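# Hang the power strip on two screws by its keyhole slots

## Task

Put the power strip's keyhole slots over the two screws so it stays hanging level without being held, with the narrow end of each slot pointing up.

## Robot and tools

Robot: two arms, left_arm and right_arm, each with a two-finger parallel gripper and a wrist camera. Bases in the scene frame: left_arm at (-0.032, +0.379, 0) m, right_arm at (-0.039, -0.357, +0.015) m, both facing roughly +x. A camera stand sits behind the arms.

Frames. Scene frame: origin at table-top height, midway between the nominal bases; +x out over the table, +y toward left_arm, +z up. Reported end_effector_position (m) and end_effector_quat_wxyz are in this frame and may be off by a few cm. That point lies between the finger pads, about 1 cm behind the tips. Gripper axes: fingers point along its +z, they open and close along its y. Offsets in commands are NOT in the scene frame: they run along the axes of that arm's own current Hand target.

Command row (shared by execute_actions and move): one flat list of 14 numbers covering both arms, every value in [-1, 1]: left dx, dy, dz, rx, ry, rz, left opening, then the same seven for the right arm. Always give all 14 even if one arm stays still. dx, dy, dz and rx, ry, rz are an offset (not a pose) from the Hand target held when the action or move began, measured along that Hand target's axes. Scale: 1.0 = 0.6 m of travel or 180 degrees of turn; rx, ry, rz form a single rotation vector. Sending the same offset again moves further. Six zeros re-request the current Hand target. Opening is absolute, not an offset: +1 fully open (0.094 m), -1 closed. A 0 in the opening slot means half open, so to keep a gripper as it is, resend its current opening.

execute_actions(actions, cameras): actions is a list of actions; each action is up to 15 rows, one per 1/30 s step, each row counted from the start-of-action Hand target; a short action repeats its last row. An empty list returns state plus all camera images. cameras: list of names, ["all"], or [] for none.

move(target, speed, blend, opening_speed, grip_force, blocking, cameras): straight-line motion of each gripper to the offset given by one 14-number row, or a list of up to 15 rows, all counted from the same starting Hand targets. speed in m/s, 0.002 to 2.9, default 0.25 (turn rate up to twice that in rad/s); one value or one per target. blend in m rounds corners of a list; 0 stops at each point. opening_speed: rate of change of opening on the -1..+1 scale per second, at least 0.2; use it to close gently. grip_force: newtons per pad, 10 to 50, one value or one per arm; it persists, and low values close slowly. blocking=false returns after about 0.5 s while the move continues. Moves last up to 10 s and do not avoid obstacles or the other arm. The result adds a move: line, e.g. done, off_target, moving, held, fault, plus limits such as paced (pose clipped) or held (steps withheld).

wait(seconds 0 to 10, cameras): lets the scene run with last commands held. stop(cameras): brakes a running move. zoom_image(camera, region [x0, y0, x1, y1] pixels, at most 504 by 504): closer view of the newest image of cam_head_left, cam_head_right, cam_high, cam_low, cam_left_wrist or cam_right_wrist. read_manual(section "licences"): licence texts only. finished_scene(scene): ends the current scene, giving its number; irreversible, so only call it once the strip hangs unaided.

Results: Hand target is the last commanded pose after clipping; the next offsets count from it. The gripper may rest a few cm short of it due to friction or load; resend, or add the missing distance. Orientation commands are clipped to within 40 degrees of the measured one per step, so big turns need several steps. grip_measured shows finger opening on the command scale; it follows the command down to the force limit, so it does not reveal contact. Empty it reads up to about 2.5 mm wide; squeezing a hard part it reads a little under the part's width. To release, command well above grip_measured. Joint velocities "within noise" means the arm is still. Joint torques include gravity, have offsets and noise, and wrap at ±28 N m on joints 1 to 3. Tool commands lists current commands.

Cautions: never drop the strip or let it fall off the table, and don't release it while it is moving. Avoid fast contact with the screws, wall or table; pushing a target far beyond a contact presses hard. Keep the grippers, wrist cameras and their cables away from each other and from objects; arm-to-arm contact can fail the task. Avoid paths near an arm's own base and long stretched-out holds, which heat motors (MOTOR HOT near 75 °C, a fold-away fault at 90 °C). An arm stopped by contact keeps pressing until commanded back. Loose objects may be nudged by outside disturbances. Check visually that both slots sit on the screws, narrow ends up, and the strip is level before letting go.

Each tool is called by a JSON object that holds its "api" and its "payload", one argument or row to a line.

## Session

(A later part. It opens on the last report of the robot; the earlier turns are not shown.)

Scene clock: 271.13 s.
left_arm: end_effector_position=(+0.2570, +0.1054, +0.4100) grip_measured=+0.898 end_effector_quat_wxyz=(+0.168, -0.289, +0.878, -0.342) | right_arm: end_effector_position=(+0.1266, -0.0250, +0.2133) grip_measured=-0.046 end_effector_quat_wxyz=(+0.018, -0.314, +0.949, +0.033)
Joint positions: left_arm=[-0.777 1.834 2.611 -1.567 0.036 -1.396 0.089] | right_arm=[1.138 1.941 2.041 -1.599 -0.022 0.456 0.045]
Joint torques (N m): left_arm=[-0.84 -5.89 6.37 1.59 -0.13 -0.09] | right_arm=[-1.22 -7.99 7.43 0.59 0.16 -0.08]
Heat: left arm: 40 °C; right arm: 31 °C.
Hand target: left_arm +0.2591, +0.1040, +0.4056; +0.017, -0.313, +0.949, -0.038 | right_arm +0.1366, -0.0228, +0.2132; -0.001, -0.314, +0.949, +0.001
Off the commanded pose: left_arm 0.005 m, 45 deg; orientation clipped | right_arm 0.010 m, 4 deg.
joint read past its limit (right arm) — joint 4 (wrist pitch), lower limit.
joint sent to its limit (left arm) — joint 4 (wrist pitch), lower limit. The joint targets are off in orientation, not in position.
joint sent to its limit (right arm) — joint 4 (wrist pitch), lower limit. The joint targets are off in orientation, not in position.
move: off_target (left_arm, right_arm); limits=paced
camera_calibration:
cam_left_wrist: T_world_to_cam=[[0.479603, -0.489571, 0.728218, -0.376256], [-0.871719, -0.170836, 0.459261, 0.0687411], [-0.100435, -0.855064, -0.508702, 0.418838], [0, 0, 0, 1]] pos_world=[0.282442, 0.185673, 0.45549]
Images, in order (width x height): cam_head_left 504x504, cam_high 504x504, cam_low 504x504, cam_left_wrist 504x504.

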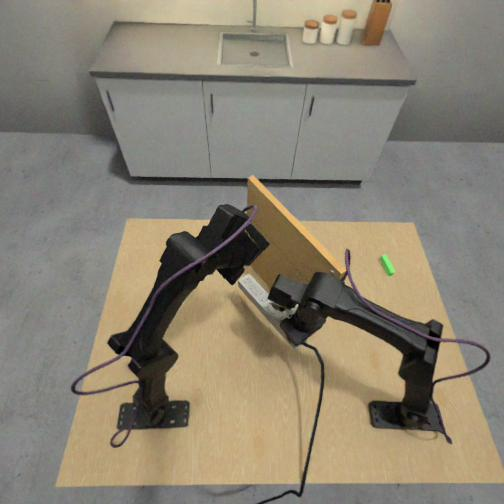

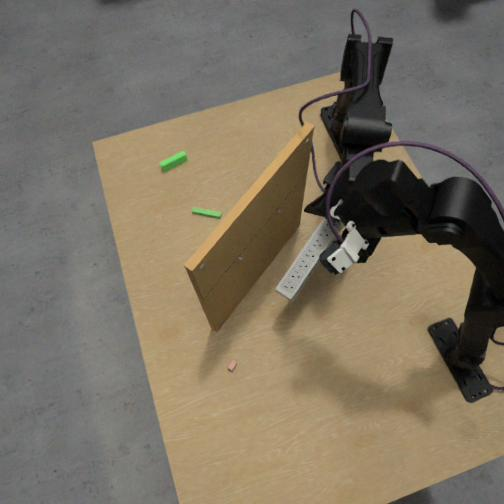

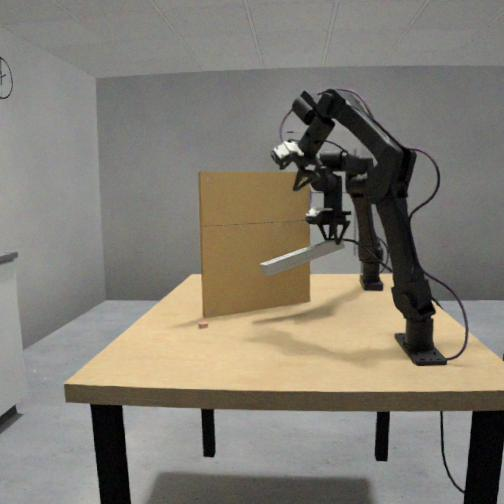

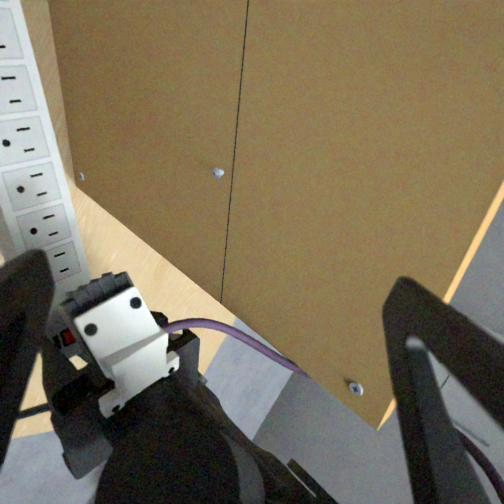

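{"api": "move", "payload": {
  "target": [0,-0.03,0.17,0,0,0,0.9,0,0,0,0,-0.08,0,-0.3],
  "speed": 0.12,
  "cameras": ["cam_left_wrist","cam_low"]
}}

{"api": "zoom_image", "payload": {
  "camera": "cam_low",
  "region": [240, 100, 400, 260]
}}

Scene clock: 288.03 s.
left_arm: end_effector_position=(+0.2749, +0.0838, +0.3184) grip_measured=+0.898 end_effector_quat_wxyz=(+0.110, -0.301, +0.919, -0.231) | right_arm: end_effector_position=(+0.1270, -0.0264, +0.1900) grip_measured=-0.046 end_effector_quat_wxyz=(+0.067, -0.317, +0.946, +0.017)
Joint positions: left_arm=[-0.79 1.95 2.463 -1.567 0.025 -1.399 0.089] | right_arm=[1.183 1.855 1.821 -1.42 0.074 0.49 0.045]
Joint torques (N m): left_arm=[-0.68 -7.34 5.04 1.19 -0.18 -0.12] | right_arm=[0.18 -13.29 7.53 0.92 0.4 0.07]
Heat: left arm: 38 °C; right arm: 31 °C.
Hand target: left_arm +0.2756, +0.0834, +0.3055; +0.017, -0.313, +0.949, -0.038 | right_arm +0.1367, -0.0228, +0.2132; +0.118, -0.312, +0.942, +0.040
Off the commanded pose: left_arm 0.013 m, 25 deg | right_arm 0.025 m, 6 deg.
joint sent to its limit (left arm) — joint 4 (wrist pitch), lower limit. The joint targets are off in orientation, not in position.
move: off_target (left_arm, right_arm)
camera_calibration:
cam_left_wrist: T_world_to_cam=[[0.595654, -0.608771, 0.524018, -0.285644], [-0.774908, -0.263775, 0.574405, 0.0671724], [-0.211458, -0.748212, -0.62886, 0.415428], [0, 0, 0, 1]] pos_world=[0.310043, 0.154654, 0.372344]
Images, in order (width x height): cam_low 504x504, cam_left_wrist 504x504.

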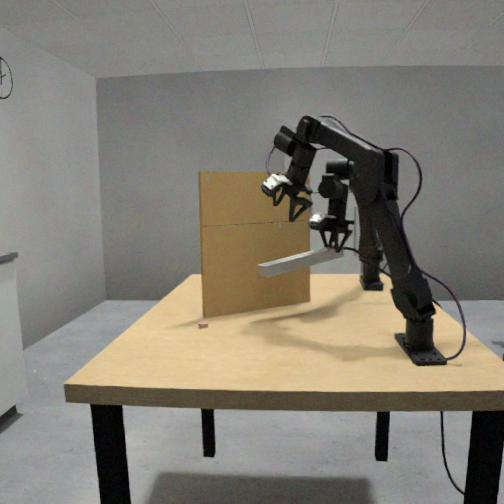

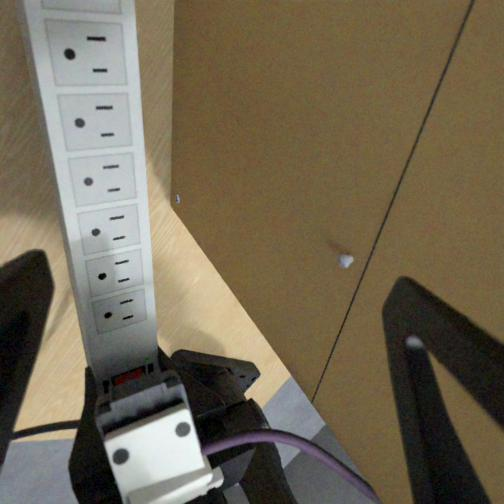

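Scaled by 3.150 from the camera's 504x504 image, which has a finer 720x720 frame.

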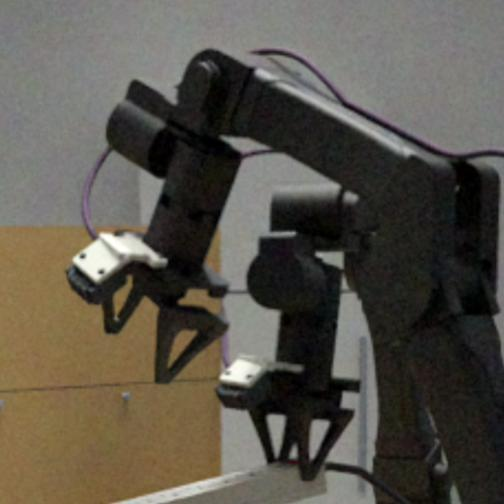

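{"api": "move", "payload": {
  "target": [0.05,-0.03,0.15,0,0,0,0.9,0,0,0,0,0,0,-0.3],
  "speed": 0.12,
  "cameras": ["cam_left_wrist","cam_low"]
}}

{"api": "zoom_image", "payload": {
  "camera": "cam_low",
  "region": [240, 150, 400, 310]
}}

Scene clock: 307.23 s.
left_arm: end_effector_position=(+0.2686, +0.0448, +0.2309) grip_measured=+0.898 end_effector_quat_wxyz=(+0.055, -0.308, +0.940, -0.136) | right_arm: end_effector_position=(+0.1271, -0.0262, +0.1900) grip_measured=-0.046 end_effector_quat_wxyz=(+0.067, -0.317, +0.946, +0.017)
Joint positions: left_arm=[-0.869 2.126 2.416 -1.567 0.011 -1.471 0.089] | right_arm=[1.183 1.855 1.821 -1.42 0.074 0.49 0.045]
Joint torques (N m): left_arm=[-0.4 -8.68 5.31 0.76 -0.14 -0.1] | right_arm=[0.18 -13.3 7.5 0.88 0.49 0.04]
Heat: left arm: 37 °C; right arm: 30 °C.
Hand target: left_arm +0.2673, +0.0456, +0.2169; +0.017, -0.313, +0.949, -0.038 | right_arm +0.1367, -0.0227, +0.2132; +0.118, -0.311, +0.942, +0.040
Off the commanded pose: left_arm 0.014 m, 12 deg | right_arm 0.025 m, 6 deg.
joint sent to its limit (left arm) — joint 4 (wrist pitch), lower limit. The joint targets are off in orientation, not in position.
move: off_target (left_arm, right_arm)
camera_calibration:
cam_left_wrist: T_world_to_cam=[[0.663101, -0.675498, 0.32249, -0.228357], [-0.673738, -0.35089, 0.650348, 0.0614561], [-0.326151, -0.64852, -0.687784, 0.369854], [0, 0, 0, 1]] pos_world=[0.313457, 0.107167, 0.288055]
Images, in order (width x height): cam_low 504x504, cam_left_wrist 504x504.

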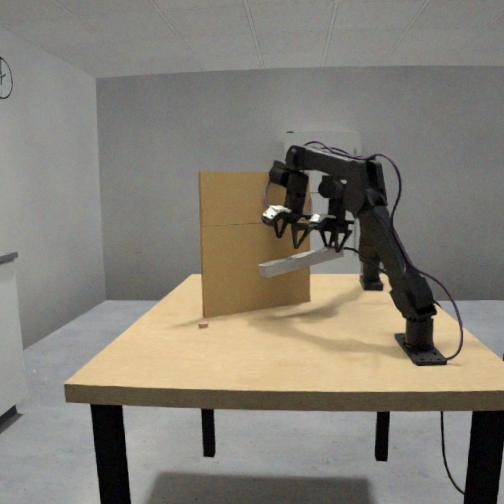

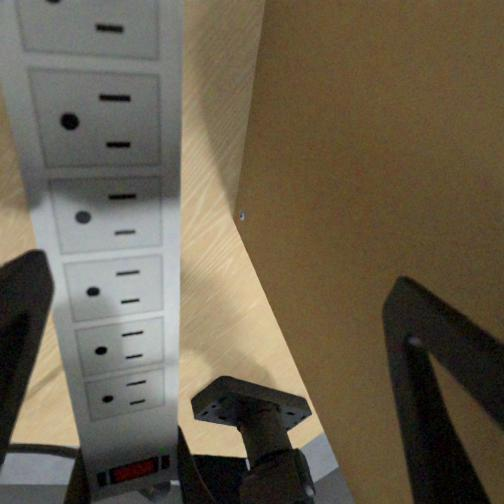

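Scaled by 3.150 from the camera's 504x504 image, which has a finer 720x720 frame.

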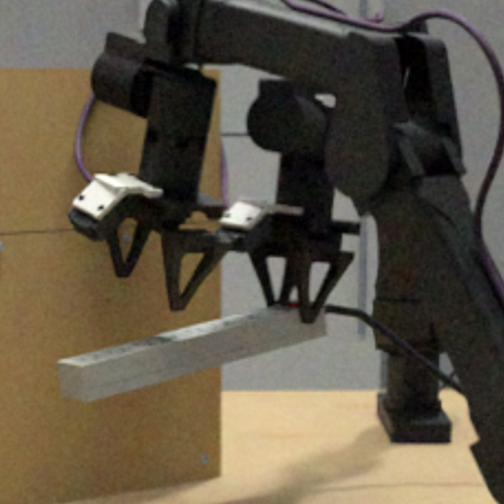

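{"api": "move", "payload": {
  "target": [
    [0,0.042,0.02,0,0,0,0.9,0,0,0,0,0,0,-0.3],
    [0,0.042,0.09,0,0,0,0.9,0,0,0,0,0,0,-0.3]
  ],
  "speed": 0.12,
  "cameras": ["cam_left_wrist","cam_low"]
}}

{"api": "zoom_image", "payload": {
  "camera": "cam_low",
  "region": [240, 150, 400, 310]
}}

Scene clock: 321.03 s.
left_arm: end_effector_position=(+0.2528, +0.0623, +0.1729) grip_measured=+0.898 end_effector_quat_wxyz=(+0.017, -0.312, +0.949, -0.052) | right_arm: end_effector_position=(+0.1271, -0.0262, +0.1900) grip_measured=-0.046 end_effector_quat_wxyz=(+0.067, -0.317, +0.946, +0.017)
Joint positions: left_arm=[-0.869 2.126 2.204 -1.541 0.011 -1.472 0.089] | right_arm=[1.183 1.855 1.821 -1.42 0.074 0.49 0.045]
Joint torques (N m): left_arm=[0.01 -9.4 5.52 0.61 -0.07 0.01] | right_arm=[0.18 -13.3 7.5 0.88 0.49 0.04]
Heat: left arm: 35 °C; right arm: 30 °C.
Hand target: left_arm +0.2554, +0.0625, +0.1610; +0.017, -0.313, +0.949, -0.038 | right_arm +0.1367, -0.0227, +0.2132; +0.118, -0.311, +0.942, +0.040
Off the commanded pose: left_arm 0.012 m, 2 deg | right_arm 0.025 m, 6 deg.
move: off_target (left_arm, right_arm)
camera_calibration:
cam_left_wrist: T_world_to_cam=[[0.69237, -0.70745, 0.141909, -0.161506], [-0.590782, -0.442911, 0.674394, 0.0753338], [-0.414247, -0.550767, -0.724607, 0.358686], [0, 0, 0, 1]] pos_world=[0.304912, 0.116661, 0.232021]
Images, in order (width x height): cam_low 504x504, cam_left_wrist 504x504.

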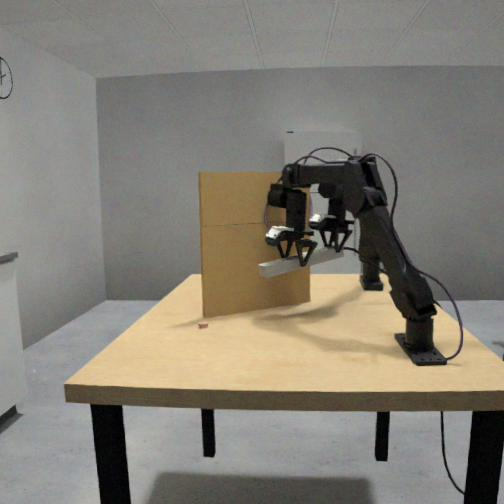

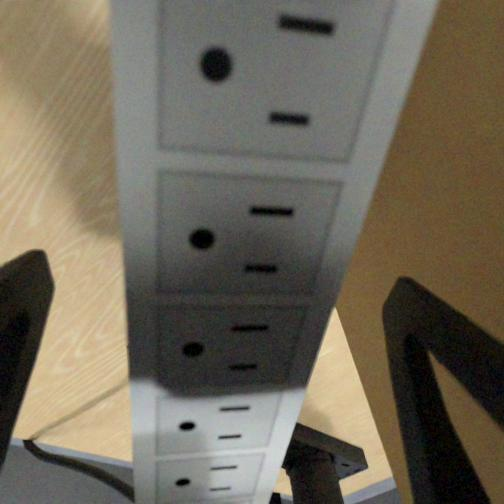

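Scaled by 3.150 from the camera's 504x504 image, which has a finer 720x720 frame.

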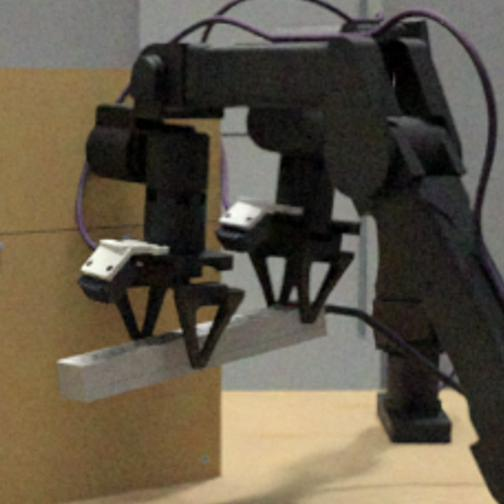

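{"api": "move", "payload": {
  "target": [0,0,0,0,0,0,-0.3,0,0,0,0,0,0,-0.3],
  "speed": 0.02,
  "opening_speed": 0.5
}}

{"api": "move", "payload": {
  "target": [
    [0,0,0,0,0,0,-0.3,0,0,0,0,0,0,0.5],
    [0,0,0,0,0,0,-0.3,0,0,-0.15,0,0,0,0.5],
    [0,0,0,0,0,0,-0.3,0.16,0.3,-0.15,0,0,0,0.5]
  ],
  "speed": 0.15,
  "cameras": ["cam_left_wrist","cam_low","cam_head_left"]
}}

{"api": "zoom_image", "payload": {
  "camera": "cam_low",
  "region": [240, 150, 400, 310]
}}

Scene clock: 337.50 s.
left_arm: end_effector_position=(+0.2529, +0.0622, +0.1729) grip_measured=-0.045 end_effector_quat_wxyz=(+0.017, -0.312, +0.949, -0.052) | right_arm: end_effector_position=(+0.1277, -0.0265, +0.1900) grip_measured=-0.046 end_effector_quat_wxyz=(+0.069, -0.316, +0.946, +0.016)
Joint positions: left_arm=[-0.869 2.126 2.204 -1.54 0.011 -1.472 0.045] | right_arm=[1.183 1.855 1.821 -1.42 0.078 0.491 0.045]
Joint torques (N m): left_arm=[-0.12 -9.25 5.41 0.63 -0.11 0] | right_arm=[0.18 -13.31 7.49 0.88 0.45 0.03]
Heat: left arm: 34 °C; right arm: 30 °C.
Hand target: left_arm +0.2554, +0.0625, +0.1610; +0.017, -0.313, +0.949, -0.038 | right_arm +0.1367, -0.0228, +0.2132; +0.118, -0.311, +0.942, +0.040
Off the commanded pose: left_arm 0.012 m, 2 deg | right_arm 0.025 m, 6 deg.
move: off_target (left_arm, right_arm)

Scene clock: 341.30 s.
left_arm: end_effector_position=(+0.2538, +0.0642, +0.1715) grip_measured=-0.046 end_effector_quat_wxyz=(+0.021, -0.312, +0.949, -0.047) | right_arm: end_effector_position=(-0.0665, +0.0487, +0.2721) grip_measured=+0.497 end_effector_quat_wxyz=(+0.129, -0.324, +0.929, +0.124)
Joint positions: left_arm=[-0.869 2.126 2.199 -1.54 0 -1.471 0.045] | right_arm=[1.771 1.946 2.244 -1.572 0.208 1.026 0.07]
Joint torques (N m): left_arm=[-0.24 -9.36 6.01 0.61 0 -0.01] | right_arm=[-0.08 -7.35 9.88 0.73 0.31 0.13]
Heat: left arm: 34 °C; right arm: 30 °C.
Hand target: left_arm +0.2554, +0.0626, +0.1611; +0.018, -0.313, +0.949, -0.038 | right_arm -0.0633, +0.0529, +0.2769; +0.119, -0.312, +0.942, +0.040
Off the commanded pose: left_arm 0.011 m, 1 deg | right_arm 0.007 m, 10 deg.
joint sent to its limit (right arm) — joint 4 (wrist pitch), lower limit. The joint targets are off in orientation, not in position.
move: off_target (left_arm, right_arm)
camera_calibration:
cam_left_wrist: T_world_to_cam=[[0.692203, -0.70842, 0.137826, -0.159792], [-0.593828, -0.45054, 0.66662, 0.0803293], [-0.410151, -0.543281, -0.732545, 0.358942], [0, 0, 0, 1]] pos_world=[0.30553, 0.117999, 0.231416]
Images, in order (width x height): cam_head_left 504x504, cam_low 504x504, cam_left_wrist 504x504.

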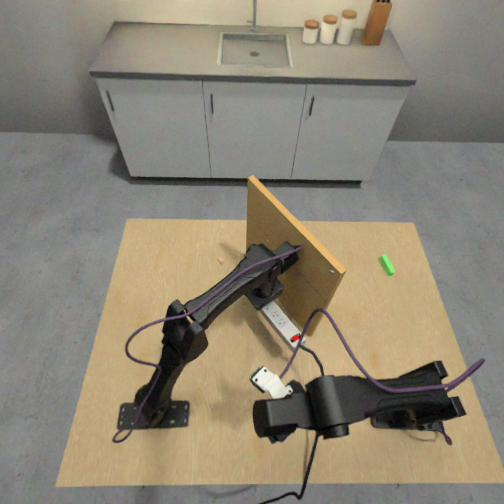

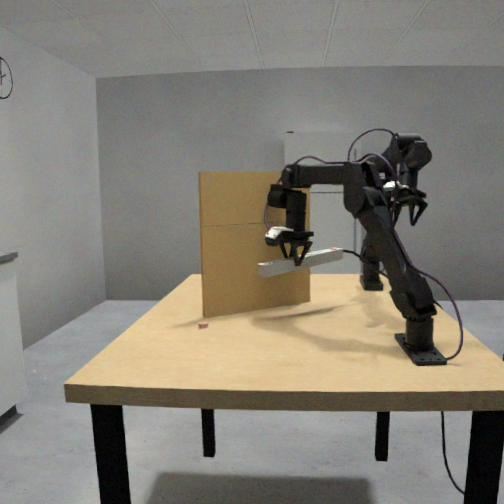

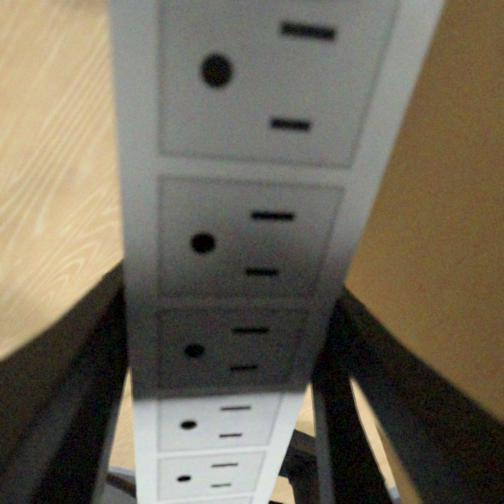

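Scaled by 3.150 from the camera's 504x504 image, which has a finer 720x720 frame.

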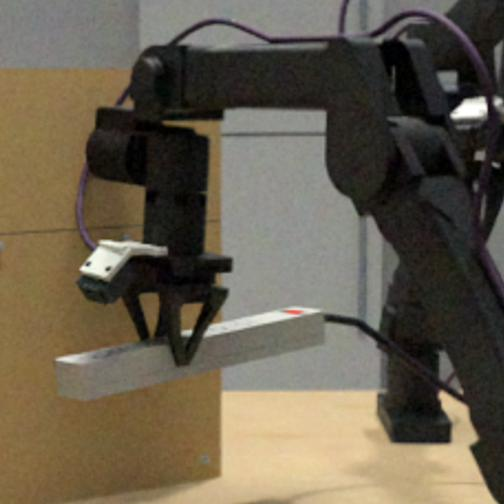

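{"api": "move", "payload": {
  "target": [
    [0,0.13,-0.16,0,0,0,-0.3,0,0,0,0,0,0,0.5],
    [0,0.13,-0.19,0.25,0,0,-0.3,0,0,0,0,0,0,0.5],
    [0,0.13,-0.19,0.48,0,0,-0.3,0,0,0,0,0,0,0.5]
  ],
  "speed": 0.2,
  "cameras": ["all"]
}}

Scene clock: 356.03 s.
left_arm: end_effector_position=(+0.1970, +0.1306, +0.2416) grip_measured=-0.061 end_effector_quat_wxyz=(+0.213, -0.214, +0.704, -0.643) | right_arm: end_effector_position=(-0.0665, +0.0487, +0.2721) grip_measured=+0.497 end_effector_quat_wxyz=(+0.129, -0.324, +0.929, +0.124)
Joint positions: left_arm=[-0.719 0.843 0.391 0.366 0.269 -1.523 0.044] | right_arm=[1.771 1.946 2.244 -1.572 0.208 1.026 0.07]
Joint torques (N m): left_arm=[0.65 -1.85 8.13 3.31 -0.13 -0.53] | right_arm=[-0.09 -7.34 9.88 0.73 0.31 0.1]
Heat: left arm: 35 °C; right arm: 30 °C.
Hand target: left_arm +0.2027, +0.1319, +0.2682; +0.227, -0.216, +0.666, -0.677 | right_arm -0.0633, +0.0529, +0.2769; +0.118, -0.312, +0.942, +0.040
Off the commanded pose: left_arm 0.027 m, 6 deg | right_arm 0.007 m, 10 deg.
joint sent to its limit (right arm) — joint 4 (wrist pitch), lower limit. The joint targets are off in orientation, not in position.
move: off_target (left_arm, right_arm)
camera_calibration:
cam_left_wrist: T_world_to_cam=[[0.120389, 0.0262963, 0.992378, -0.272964], [-0.986487, 0.115072, 0.116625, 0.166117], [-0.111128, -0.993009, 0.0397944, 0.236232], [0, 0, 0, 1]] pos_world=[0.222986, 0.222643, 0.24211]
cam_right_wrist: T_world_to_cam=[[0.721951, -0.689467, -0.058503, 0.089839], [-0.633206, -0.692389, 0.3459, -0.0860331], [-0.278994, -0.212679, -0.936446, 0.347457], [0, 0, 0, 1]] pos_world=[-0.0223977, 0.0762692, 0.360389]

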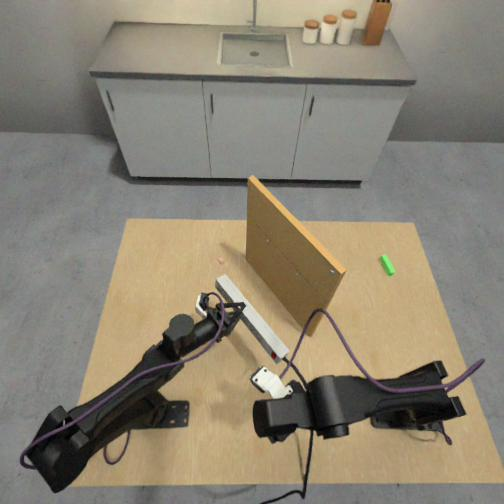

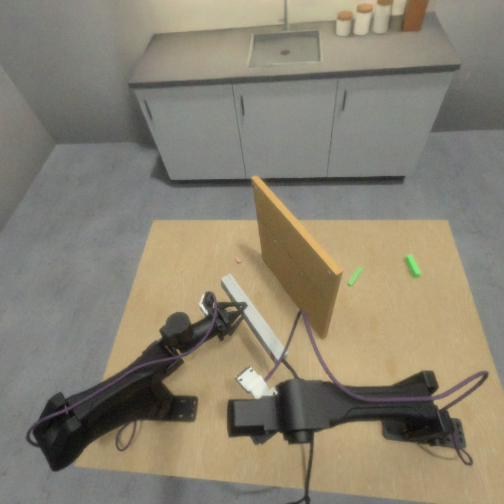

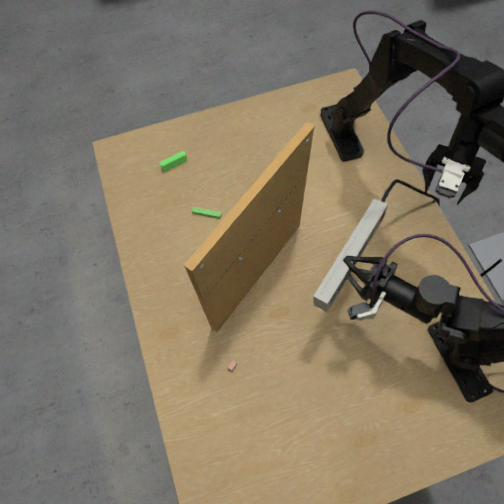

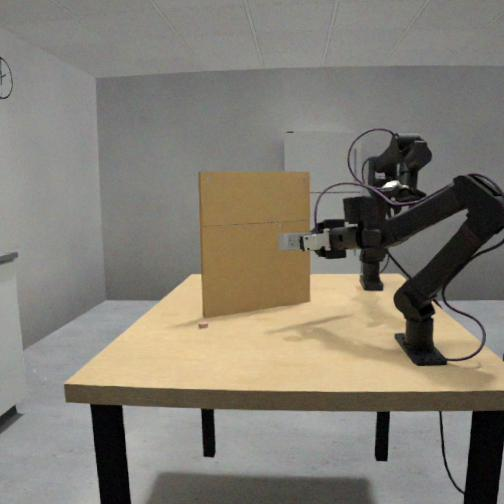

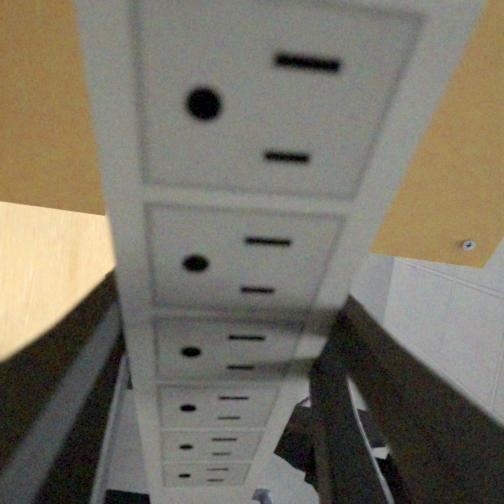

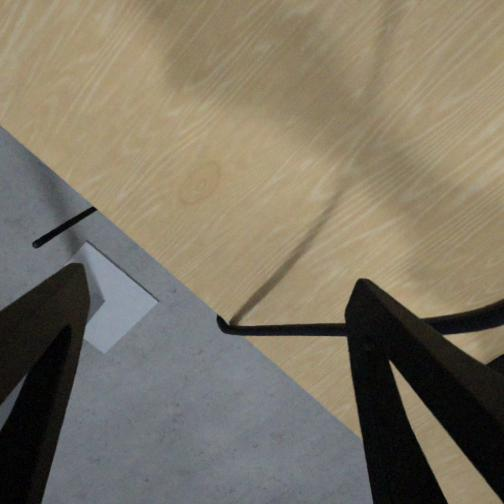

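{"api": "move", "payload": {
  "target": [0,0,0,0,0,0,-0.3,0.063,-0.3455,0.003,0.021,-0.562,0.010,-0.8],
  "speed": 0.25
}}

{"api": "move", "payload": {
  "target": [0,0,0,0,0,0,-0.3,0,0,0,0,0,0,-0.8],
  "speed": 0.25,
  "cameras": ["cam_right_wrist","cam_head_left","cam_head_right"]
}}

{"api": "zoom_image", "payload": {
  "camera": "cam_head_left",
  "region": [190, 220, 330, 360]
}}

{"api": "zoom_image", "payload": {
  "camera": "cam_head_right",
  "region": [200, 220, 340, 360]
}}

Scene clock: 394.90 s.
left_arm: end_effector_position=(+0.1970, +0.1305, +0.2419) grip_measured=-0.061 end_effector_quat_wxyz=(+0.213, -0.213, +0.704, -0.643) | right_arm: end_effector_position=(+0.0298, -0.1303, +0.2600) grip_measured=-0.797 end_effector_quat_wxyz=(+0.668, -0.216, +0.684, +0.197)
Joint positions: left_arm=[-0.719 0.843 0.391 0.368 0.269 -1.523 0.044] | right_arm=[2.178 0.868 0.552 -0.479 1.53 0.775 0.01]
Joint torques (N m): left_arm=[0.73 -1.72 8.2 3.33 -0.11 -0.45] | right_arm=[0.77 -1.59 7.38 1.26 0.78 -0.01]
Heat: left arm: 43 °C; right arm: 30 °C.
Hand target: left_arm +0.2027, +0.1319, +0.2682; +0.227, -0.216, +0.666, -0.677 | right_arm +0.0313, -0.1351, +0.2655; +0.811, -0.150, +0.512, +0.240
Off the commanded pose: left_arm 0.027 m, 6 deg | right_arm 0.007 m, 27 deg.
joint sent to its limit (right arm) — joint 5 (wrist yaw), upper limit. The joint targets are off in orientation, not in position.
move: off_target (left_arm, right_arm)

Scene clock: 395.40 s.
left_arm: end_effector_position=(+0.1970, +0.1305, +0.2419) grip_measured=-0.061 end_effector_quat_wxyz=(+0.213, -0.213, +0.704, -0.643) | right_arm: end_effector_position=(+0.0298, -0.1303, +0.2600) grip_measured=-0.797 end_effector_quat_wxyz=(+0.668, -0.216, +0.684, +0.197)
Joint positions: left_arm=[-0.719 0.843 0.391 0.368 0.269 -1.523 0.044] | right_arm=[2.178 0.868 0.552 -0.479 1.53 0.776 0.01]
Joint torques (N m): left_arm=[0.66 -1.76 8.24 3.29 -0.15 -0.49] | right_arm=[0.64 -1.2 7.76 1.1 0.76 0.08]
Heat: left arm: 43 °C; right arm: 30 °C.
Hand target: left_arm +0.2027, +0.1319, +0.2682; +0.227, -0.216, +0.666, -0.677 | right_arm +0.0315, -0.1350, +0.2652; +0.678, -0.200, +0.679, +0.201 (not the last commanded pose)
Off the commanded pose: left_arm 0.027 m, 6 deg | right_arm 0.007 m, 27 deg.
move: off_target (left_arm, right_arm)
camera_calibration:
cam_right_wrist: T_world_to_cam=[[0.515803, -0.842577, 0.154959, -0.173136], [-0.501842, -0.443759, -0.742451, 0.166583], [0.694336, 0.305193, -0.651732, 0.289382], [0, 0, 0, 1]] pos_world=[-0.0280259, -0.160275, 0.339109]
Images, in order (width x height): cam_head_left 504x504, cam_head_right 504x504, cam_right_wrist 504x504.

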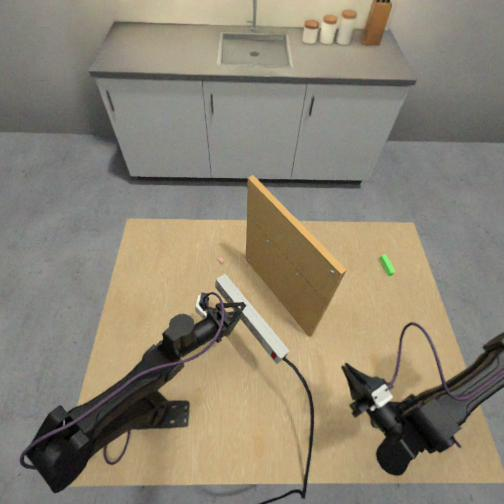

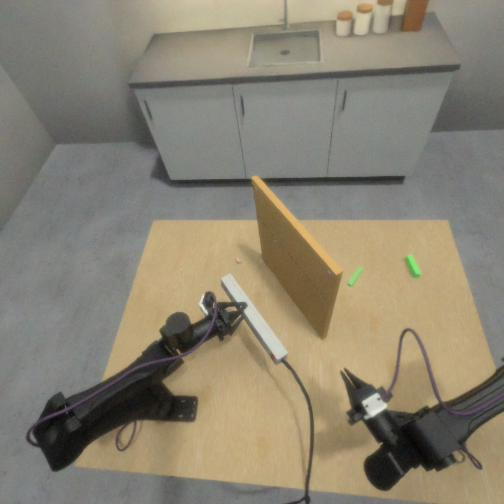

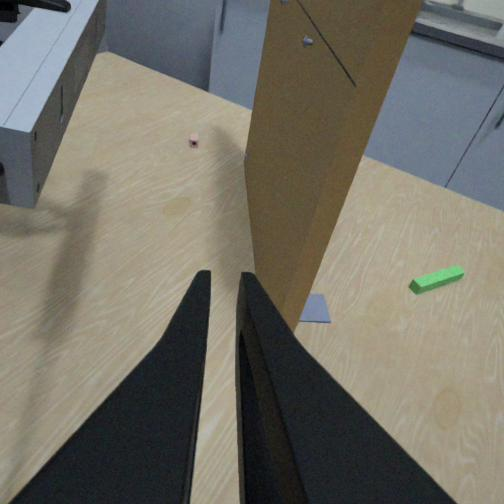

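Scaled by 3.600 from the camera's 504x504 image, which has a finer 720x720 frame.

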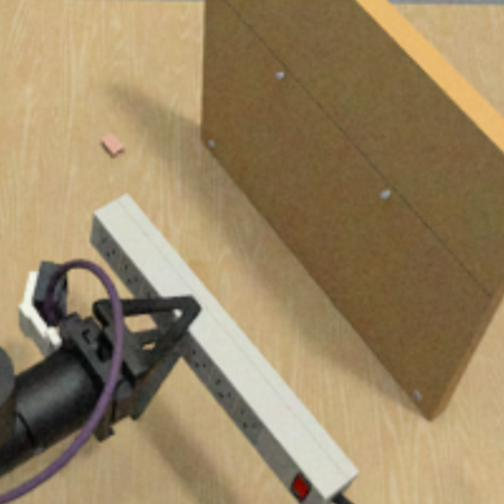

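Scaled by 3.600 from the camera's 504x504 image, which has a finer 720x720 frame.

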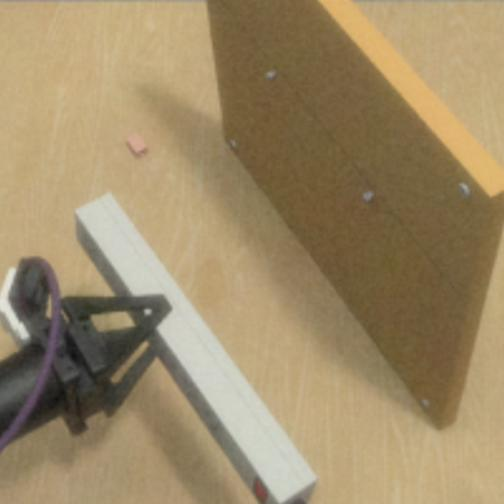

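{"api": "move", "payload": {
  "target": [-0.142,-0.078,0,0,0,-0.008,-0.3,0,0,0,0,0,0,-0.8],
  "speed": 0.15
}}

{"api": "move", "payload": {
  "target": [0,0,0.175,0,0,0,-0.3,0,0,0,0,0,0,-0.8],
  "speed": 0.12,
  "cameras": ["cam_right_wrist","cam_head_left","cam_head_right"]
}}

{"api": "zoom_image", "payload": {
  "camera": "cam_head_left",
  "region": [230, 200, 350, 320]
}}

{"api": "zoom_image", "payload": {
  "camera": "cam_head_right",
  "region": [230, 200, 350, 320]
}}

{"api": "zoom_image", "payload": {
  "camera": "cam_right_wrist",
  "region": [150, 0, 350, 180]
}}

Scene clock: 430.43 s.
left_arm: end_effector_position=(+0.2617, +0.1802, +0.2827) grip_measured=-0.062 end_effector_quat_wxyz=(+0.194, -0.231, +0.692, -0.656) | right_arm: end_effector_position=(+0.0298, -0.1303, +0.2600) grip_measured=-0.797 end_effector_quat_wxyz=(+0.668, -0.216, +0.684, +0.197)
Joint positions: left_arm=[-0.3 1.003 0.6 0.318 0.691 -1.55 0.044] | right_arm=[2.178 0.868 0.552 -0.479 1.53 0.776 0.01]
Joint torques (N m): left_arm=[1.22 -2.82 11.44 2.84 -0.05 -0.58] | right_arm=[0.65 -1.2 7.77 1.1 0.76 0.09]
Heat: left arm: 46 °C; right arm: 29 °C.
Hand target: left_arm +0.2703, +0.1832, +0.3157; +0.218, -0.225, +0.663, -0.680 | right_arm +0.0315, -0.1350, +0.2652; +0.678, -0.200, +0.679, +0.201
Off the commanded pose: left_arm 0.034 m, 5 deg | right_arm 0.007 m, 2 deg.
move: off_target (left_arm)

Scene clock: 432.00 s.
left_arm: end_effector_position=(+0.3156, +0.0980, +0.2790) grip_measured=-0.063 end_effector_quat_wxyz=(+0.182, -0.221, +0.704, -0.650) | right_arm: end_effector_position=(+0.0298, -0.1303, +0.2600) grip_measured=-0.797 end_effector_quat_wxyz=(+0.668, -0.216, +0.684, +0.197)
Joint positions: left_arm=[-0.517 1.383 0.839 0.441 0.507 -1.552 0.044] | right_arm=[2.178 0.868 0.552 -0.479 1.53 0.776 0.01]
Joint torques (N m): left_arm=[0.2 -5.42 11.71 3.12 -0.58 -0.58] | right_arm=[0.64 -1.2 7.77 1.1 0.76 0.09]
Heat: left arm: 46 °C; right arm: 29 °C.
Hand target: left_arm +0.3328, +0.0988, +0.3178; +0.218, -0.225, +0.663, -0.680 | right_arm +0.0315, -0.1350, +0.2652; +0.678, -0.200, +0.679, +0.201
Off the commanded pose: left_arm 0.042 m, 7 deg | right_arm 0.007 m, 2 deg.
move: off_target (left_arm)
camera_calibration:
cam_right_wrist: T_world_to_cam=[[0.515803, -0.842577, 0.154959, -0.173136], [-0.501842, -0.443759, -0.742451, 0.166583], [0.694336, 0.305193, -0.651732, 0.289382], [0, 0, 0, 1]] pos_world=[-0.0280259, -0.160275, 0.339109]
Images, in order (width x height): cam_head_left 504x504, cam_head_right 504x504, cam_right_wrist 504x504.

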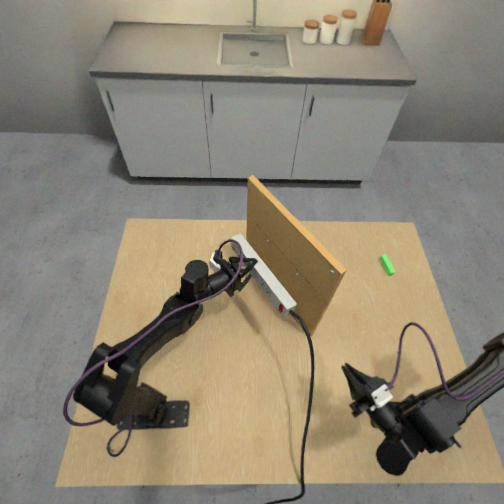

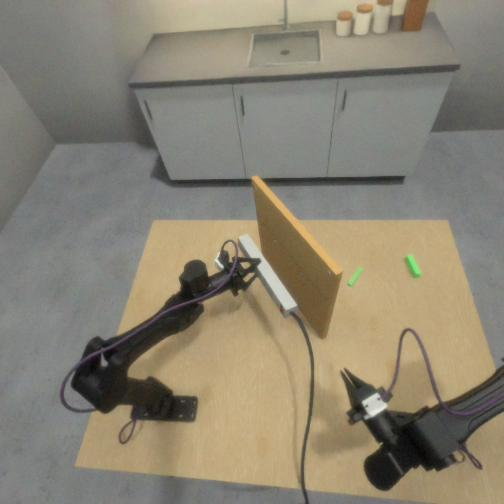

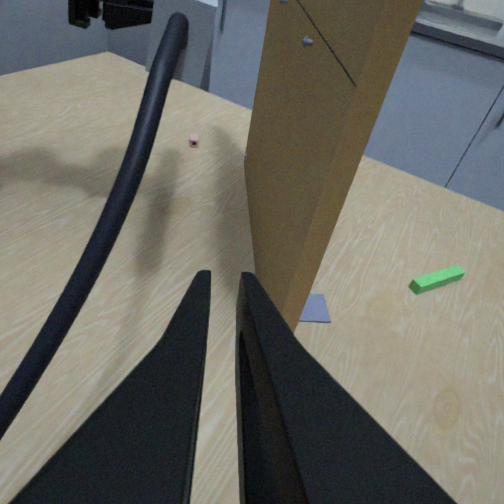

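Scaled by 4.200 from the camera's 504x504 image, which has a finer 720x720 frame.

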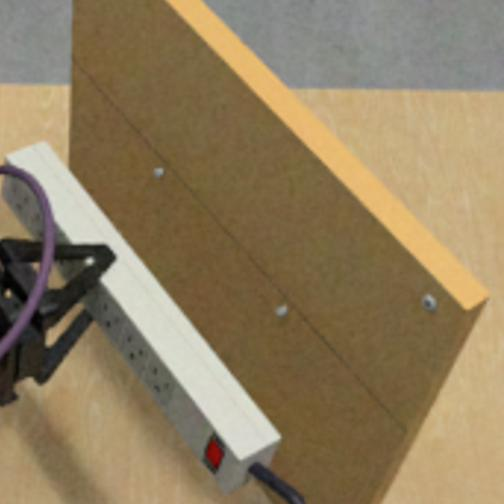

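Scaled by 4.200 from the camera's 504x504 image, which has a finer 720x720 frame.

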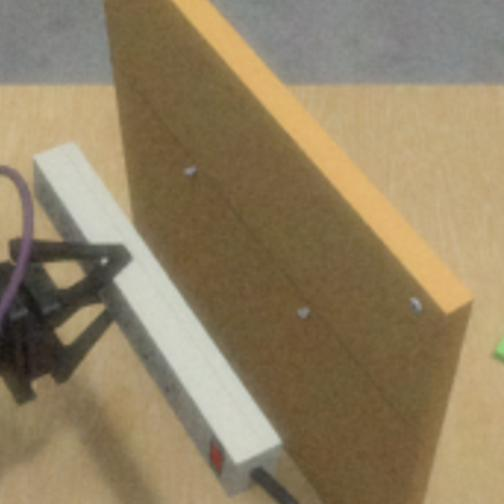

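Scaled by 2.520 from the camera's 504x504 image, which has a finer 720x720 frame.

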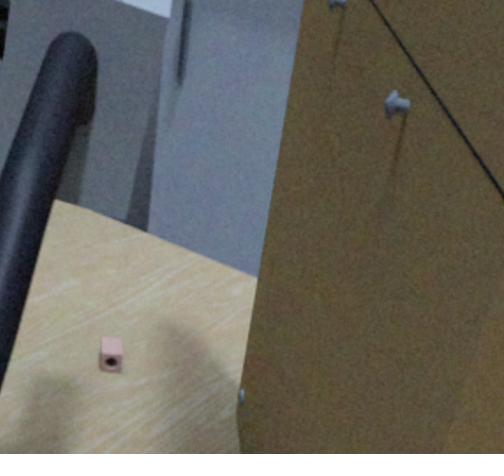

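{"api": "move", "payload": {
  "target": [-0.025,0.008,0.085,0,0,0,-0.3,0,0,0,0,0,0,-0.8],
  "speed": 0.1,
  "cameras": ["cam_right_wrist","cam_head_left","cam_head_right"]
}}

{"api": "zoom_image", "payload": {
  "camera": "cam_head_left",
  "region": [240, 200, 340, 300]
}}

{"api": "zoom_image", "payload": {
  "camera": "cam_head_right",
  "region": [240, 200, 340, 300]
}}

{"api": "zoom_image", "payload": {
  "camera": "cam_right_wrist",
  "region": [150, 0, 350, 180]
}}

Scene clock: 455.43 s.
left_arm: end_effector_position=(+0.3543, +0.0647, +0.2750) grip_measured=-0.063 end_effector_quat_wxyz=(+0.177, -0.216, +0.707, -0.650) | right_arm: end_effector_position=(+0.0298, -0.1303, +0.2600) grip_measured=-0.797 end_effector_quat_wxyz=(+0.668, -0.216, +0.684, +0.197)
Joint positions: left_arm=[-0.545 1.587 1.01 0.472 0.492 -1.552 0.044] | right_arm=[2.178 0.868 0.552 -0.479 1.53 0.776 0.01]
Joint torques (N m): left_arm=[0.38 -6.95 12 3.14 -0.66 -0.56] | right_arm=[0.65 -1.2 7.76 1.1 0.76 0.09]
Heat: left arm: 47 °C; right arm: 29 °C.
Hand target: left_arm +0.3751, +0.0666, +0.3140; +0.219, -0.224, +0.663, -0.680 | right_arm +0.0315, -0.1350, +0.2652; +0.678, -0.200, +0.679, +0.201
Off the commanded pose: left_arm 0.044 m, 8 deg | right_arm 0.007 m, 2 deg.
move: off_target (left_arm)
camera_calibration:
cam_right_wrist: T_world_to_cam=[[0.515803, -0.842577, 0.154959, -0.173136], [-0.501842, -0.443759, -0.742451, 0.166583], [0.694336, 0.305193, -0.651732, 0.289382], [0, 0, 0, 1]] pos_world=[-0.0280259, -0.160275, 0.339109]
Images, in order (width x height): cam_head_left 504x504, cam_head_right 504x504, cam_right_wrist 504x504.

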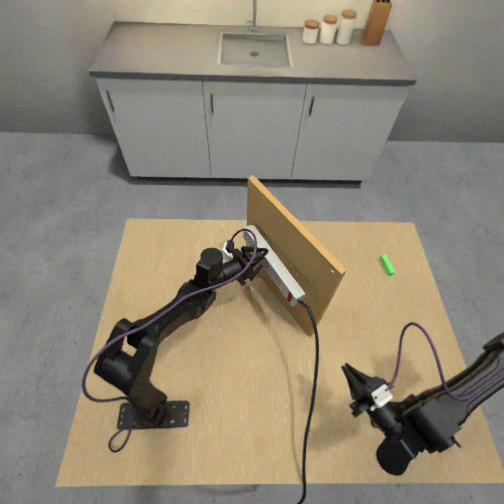

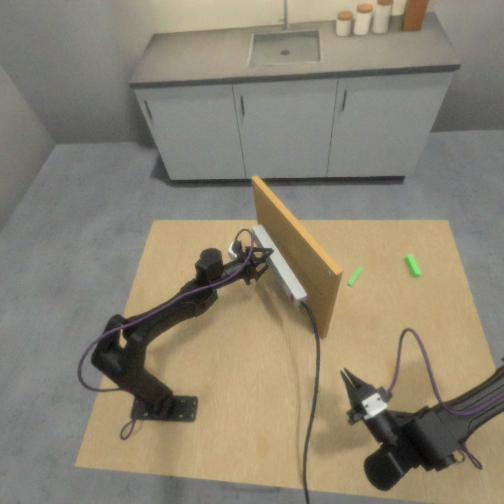

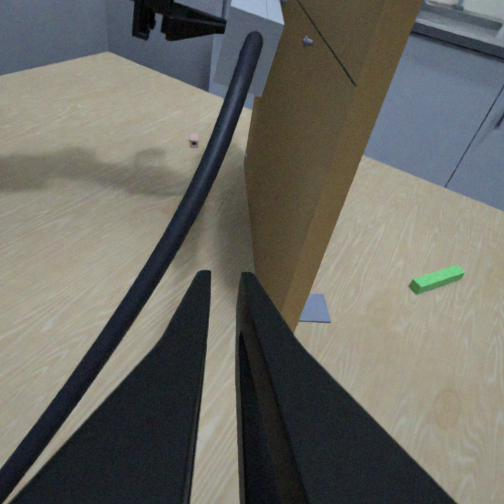

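Scaled by 5.040 from the camera's 504x504 image, which has a finer 720x720 frame.

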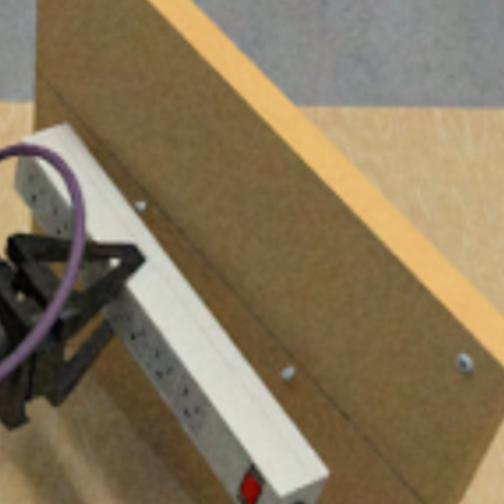

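Scaled by 5.040 from the camera's 504x504 image, which has a finer 720x720 frame.

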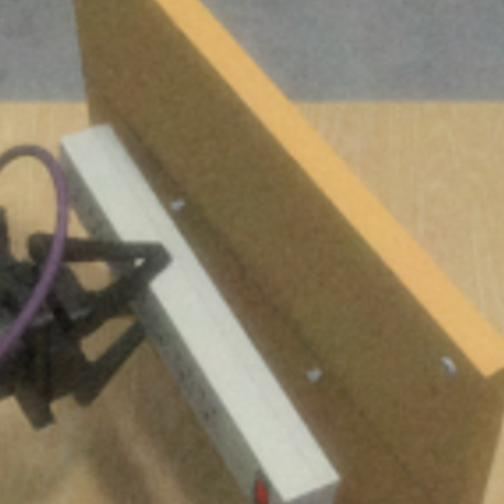

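Scaled by 2.520 from the camera's 504x504 image, which has a finer 720x720 frame.

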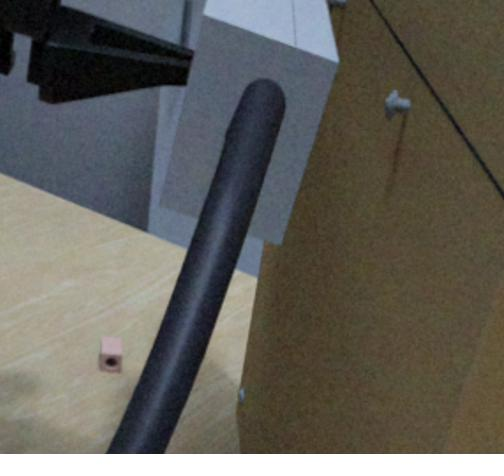

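{"api": "move", "payload": {
  "target": [-0.006,-0.018,-0.01,0.03,0,0.010,-0.3,0,0,0,0,0,0,-0.8],
  "speed": 0.08,
  "cameras": ["cam_right_wrist"]
}}

{"api": "zoom_image", "payload": {
  "camera": "cam_right_wrist",
  "region": [150, 0, 350, 180]
}}

Scene clock: 501.50 s.
left_arm: end_effector_position=(+0.3589, +0.0638, +0.3043) grip_measured=-0.063 end_effector_quat_wxyz=(+0.213, -0.184, +0.669, -0.688) | right_arm: end_effector_position=(+0.0298, -0.1303, +0.2600) grip_measured=-0.797 end_effector_quat_wxyz=(+0.668, -0.216, +0.684, +0.197)
Joint positions: left_arm=[-0.542 1.605 1.01 0.635 0.492 -1.558 0.044] | right_arm=[2.178 0.868 0.552 -0.479 1.53 0.776 0.01]
Joint torques (N m): left_arm=[1.66 -7.2 8.61 3.1 -0.59 -0.61] | right_arm=[0.65 -1.2 7.76 1.1 0.76 0.09]
Heat: left arm: 55 °C; right arm: 29 °C.
Hand target: left_arm +0.3745, +0.0739, +0.3246; +0.239, -0.204, +0.634, -0.707 | right_arm +0.0315, -0.1350, +0.2652; +0.678, -0.200, +0.679, +0.201
Off the commanded pose: left_arm 0.027 m, 6 deg | right_arm 0.007 m, 2 deg.
move: off_target (left_arm)
camera_calibration:
cam_right_wrist: T_world_to_cam=[[0.515803, -0.842577, 0.154959, -0.173136], [-0.501842, -0.443759, -0.742451, 0.166583], [0.694336, 0.305193, -0.651732, 0.289382], [0, 0, 0, 1]] pos_world=[-0.0280259, -0.160275, 0.339109]
Images, in order (width x height): cam_right_wrist 504x504.

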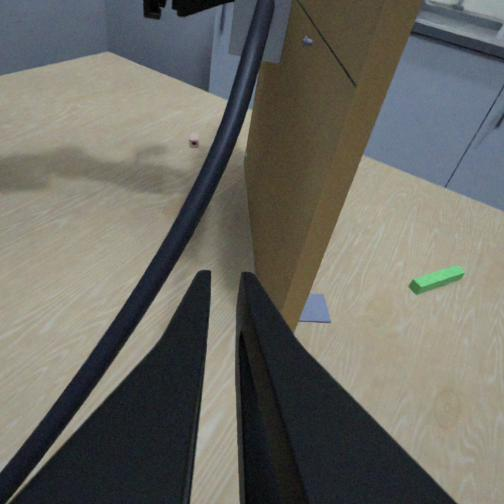

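Scaled by 2.520 from the camera's 504x504 image, which has a finer 720x720 frame.

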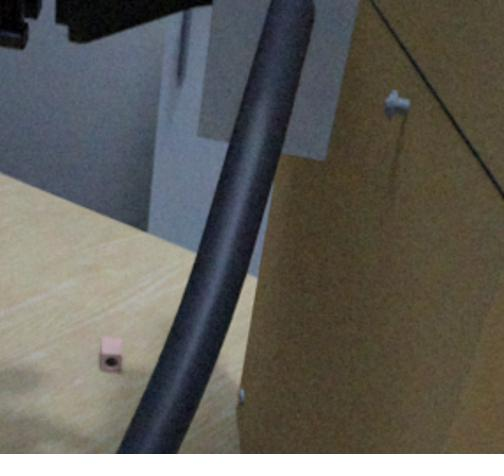

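{"api": "move", "payload": {
  "target": [0,0.03,0,-0.008,0,-0.008,-0.3,0,0,0,0,0,0,-0.8],
  "speed": 0.08,
  "cameras": ["cam_right_wrist"]
}}

{"api": "zoom_image", "payload": {
  "camera": "cam_right_wrist",
  "region": [150, 0, 350, 180]
}}

Scene clock: 510.70 s.
left_arm: end_effector_position=(+0.3614, +0.0624, +0.2896) grip_measured=-0.063 end_effector_quat_wxyz=(+0.202, -0.195, +0.673, -0.685) | right_arm: end_effector_position=(+0.0298, -0.1303, +0.2600) grip_measured=-0.797 end_effector_quat_wxyz=(+0.668, -0.216, +0.684, +0.197)
Joint positions: left_arm=[-0.542 1.63 0.993 0.658 0.492 -1.577 0.044] | right_arm=[2.178 0.868 0.552 -0.479 1.53 0.776 0.01]
Joint torques (N m): left_arm=[1.4 -7.38 7.88 2.97 -0.6 -0.54] | right_arm=[0.65 -1.18 7.77 1.1 0.76 0.09]
Heat: left arm: 54 °C; right arm: 29 °C.
Hand target: left_arm +0.3760, +0.0723, +0.3065; +0.228, -0.215, +0.640, -0.702 | right_arm +0.0315, -0.1350, +0.2652; +0.678, -0.200, +0.679, +0.201
Off the commanded pose: left_arm 0.025 m, 6 deg | right_arm 0.007 m, 2 deg.
move: off_target (left_arm)
camera_calibration:
cam_right_wrist: T_world_to_cam=[[0.515803, -0.842577, 0.154959, -0.173136], [-0.501842, -0.443759, -0.742451, 0.166583], [0.694336, 0.305193, -0.651732, 0.289382], [0, 0, 0, 1]] pos_world=[-0.0280259, -0.160275, 0.339109]
Images, in order (width x height): cam_right_wrist 504x504.

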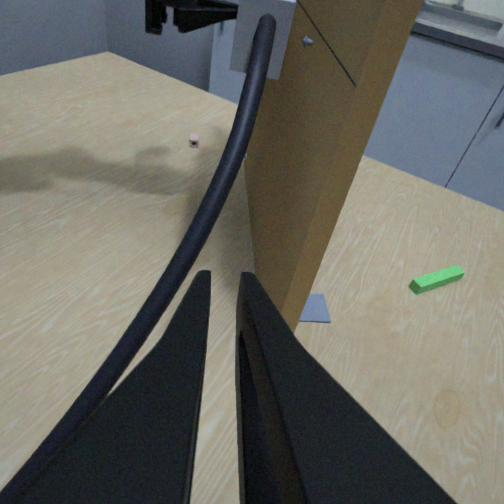

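Scaled by 2.520 from the camera's 504x504 image, which has a finer 720x720 frame.

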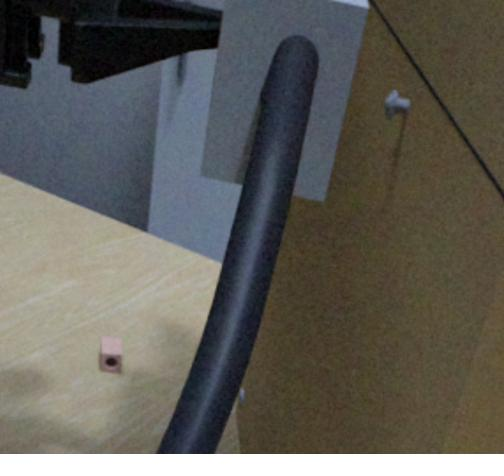

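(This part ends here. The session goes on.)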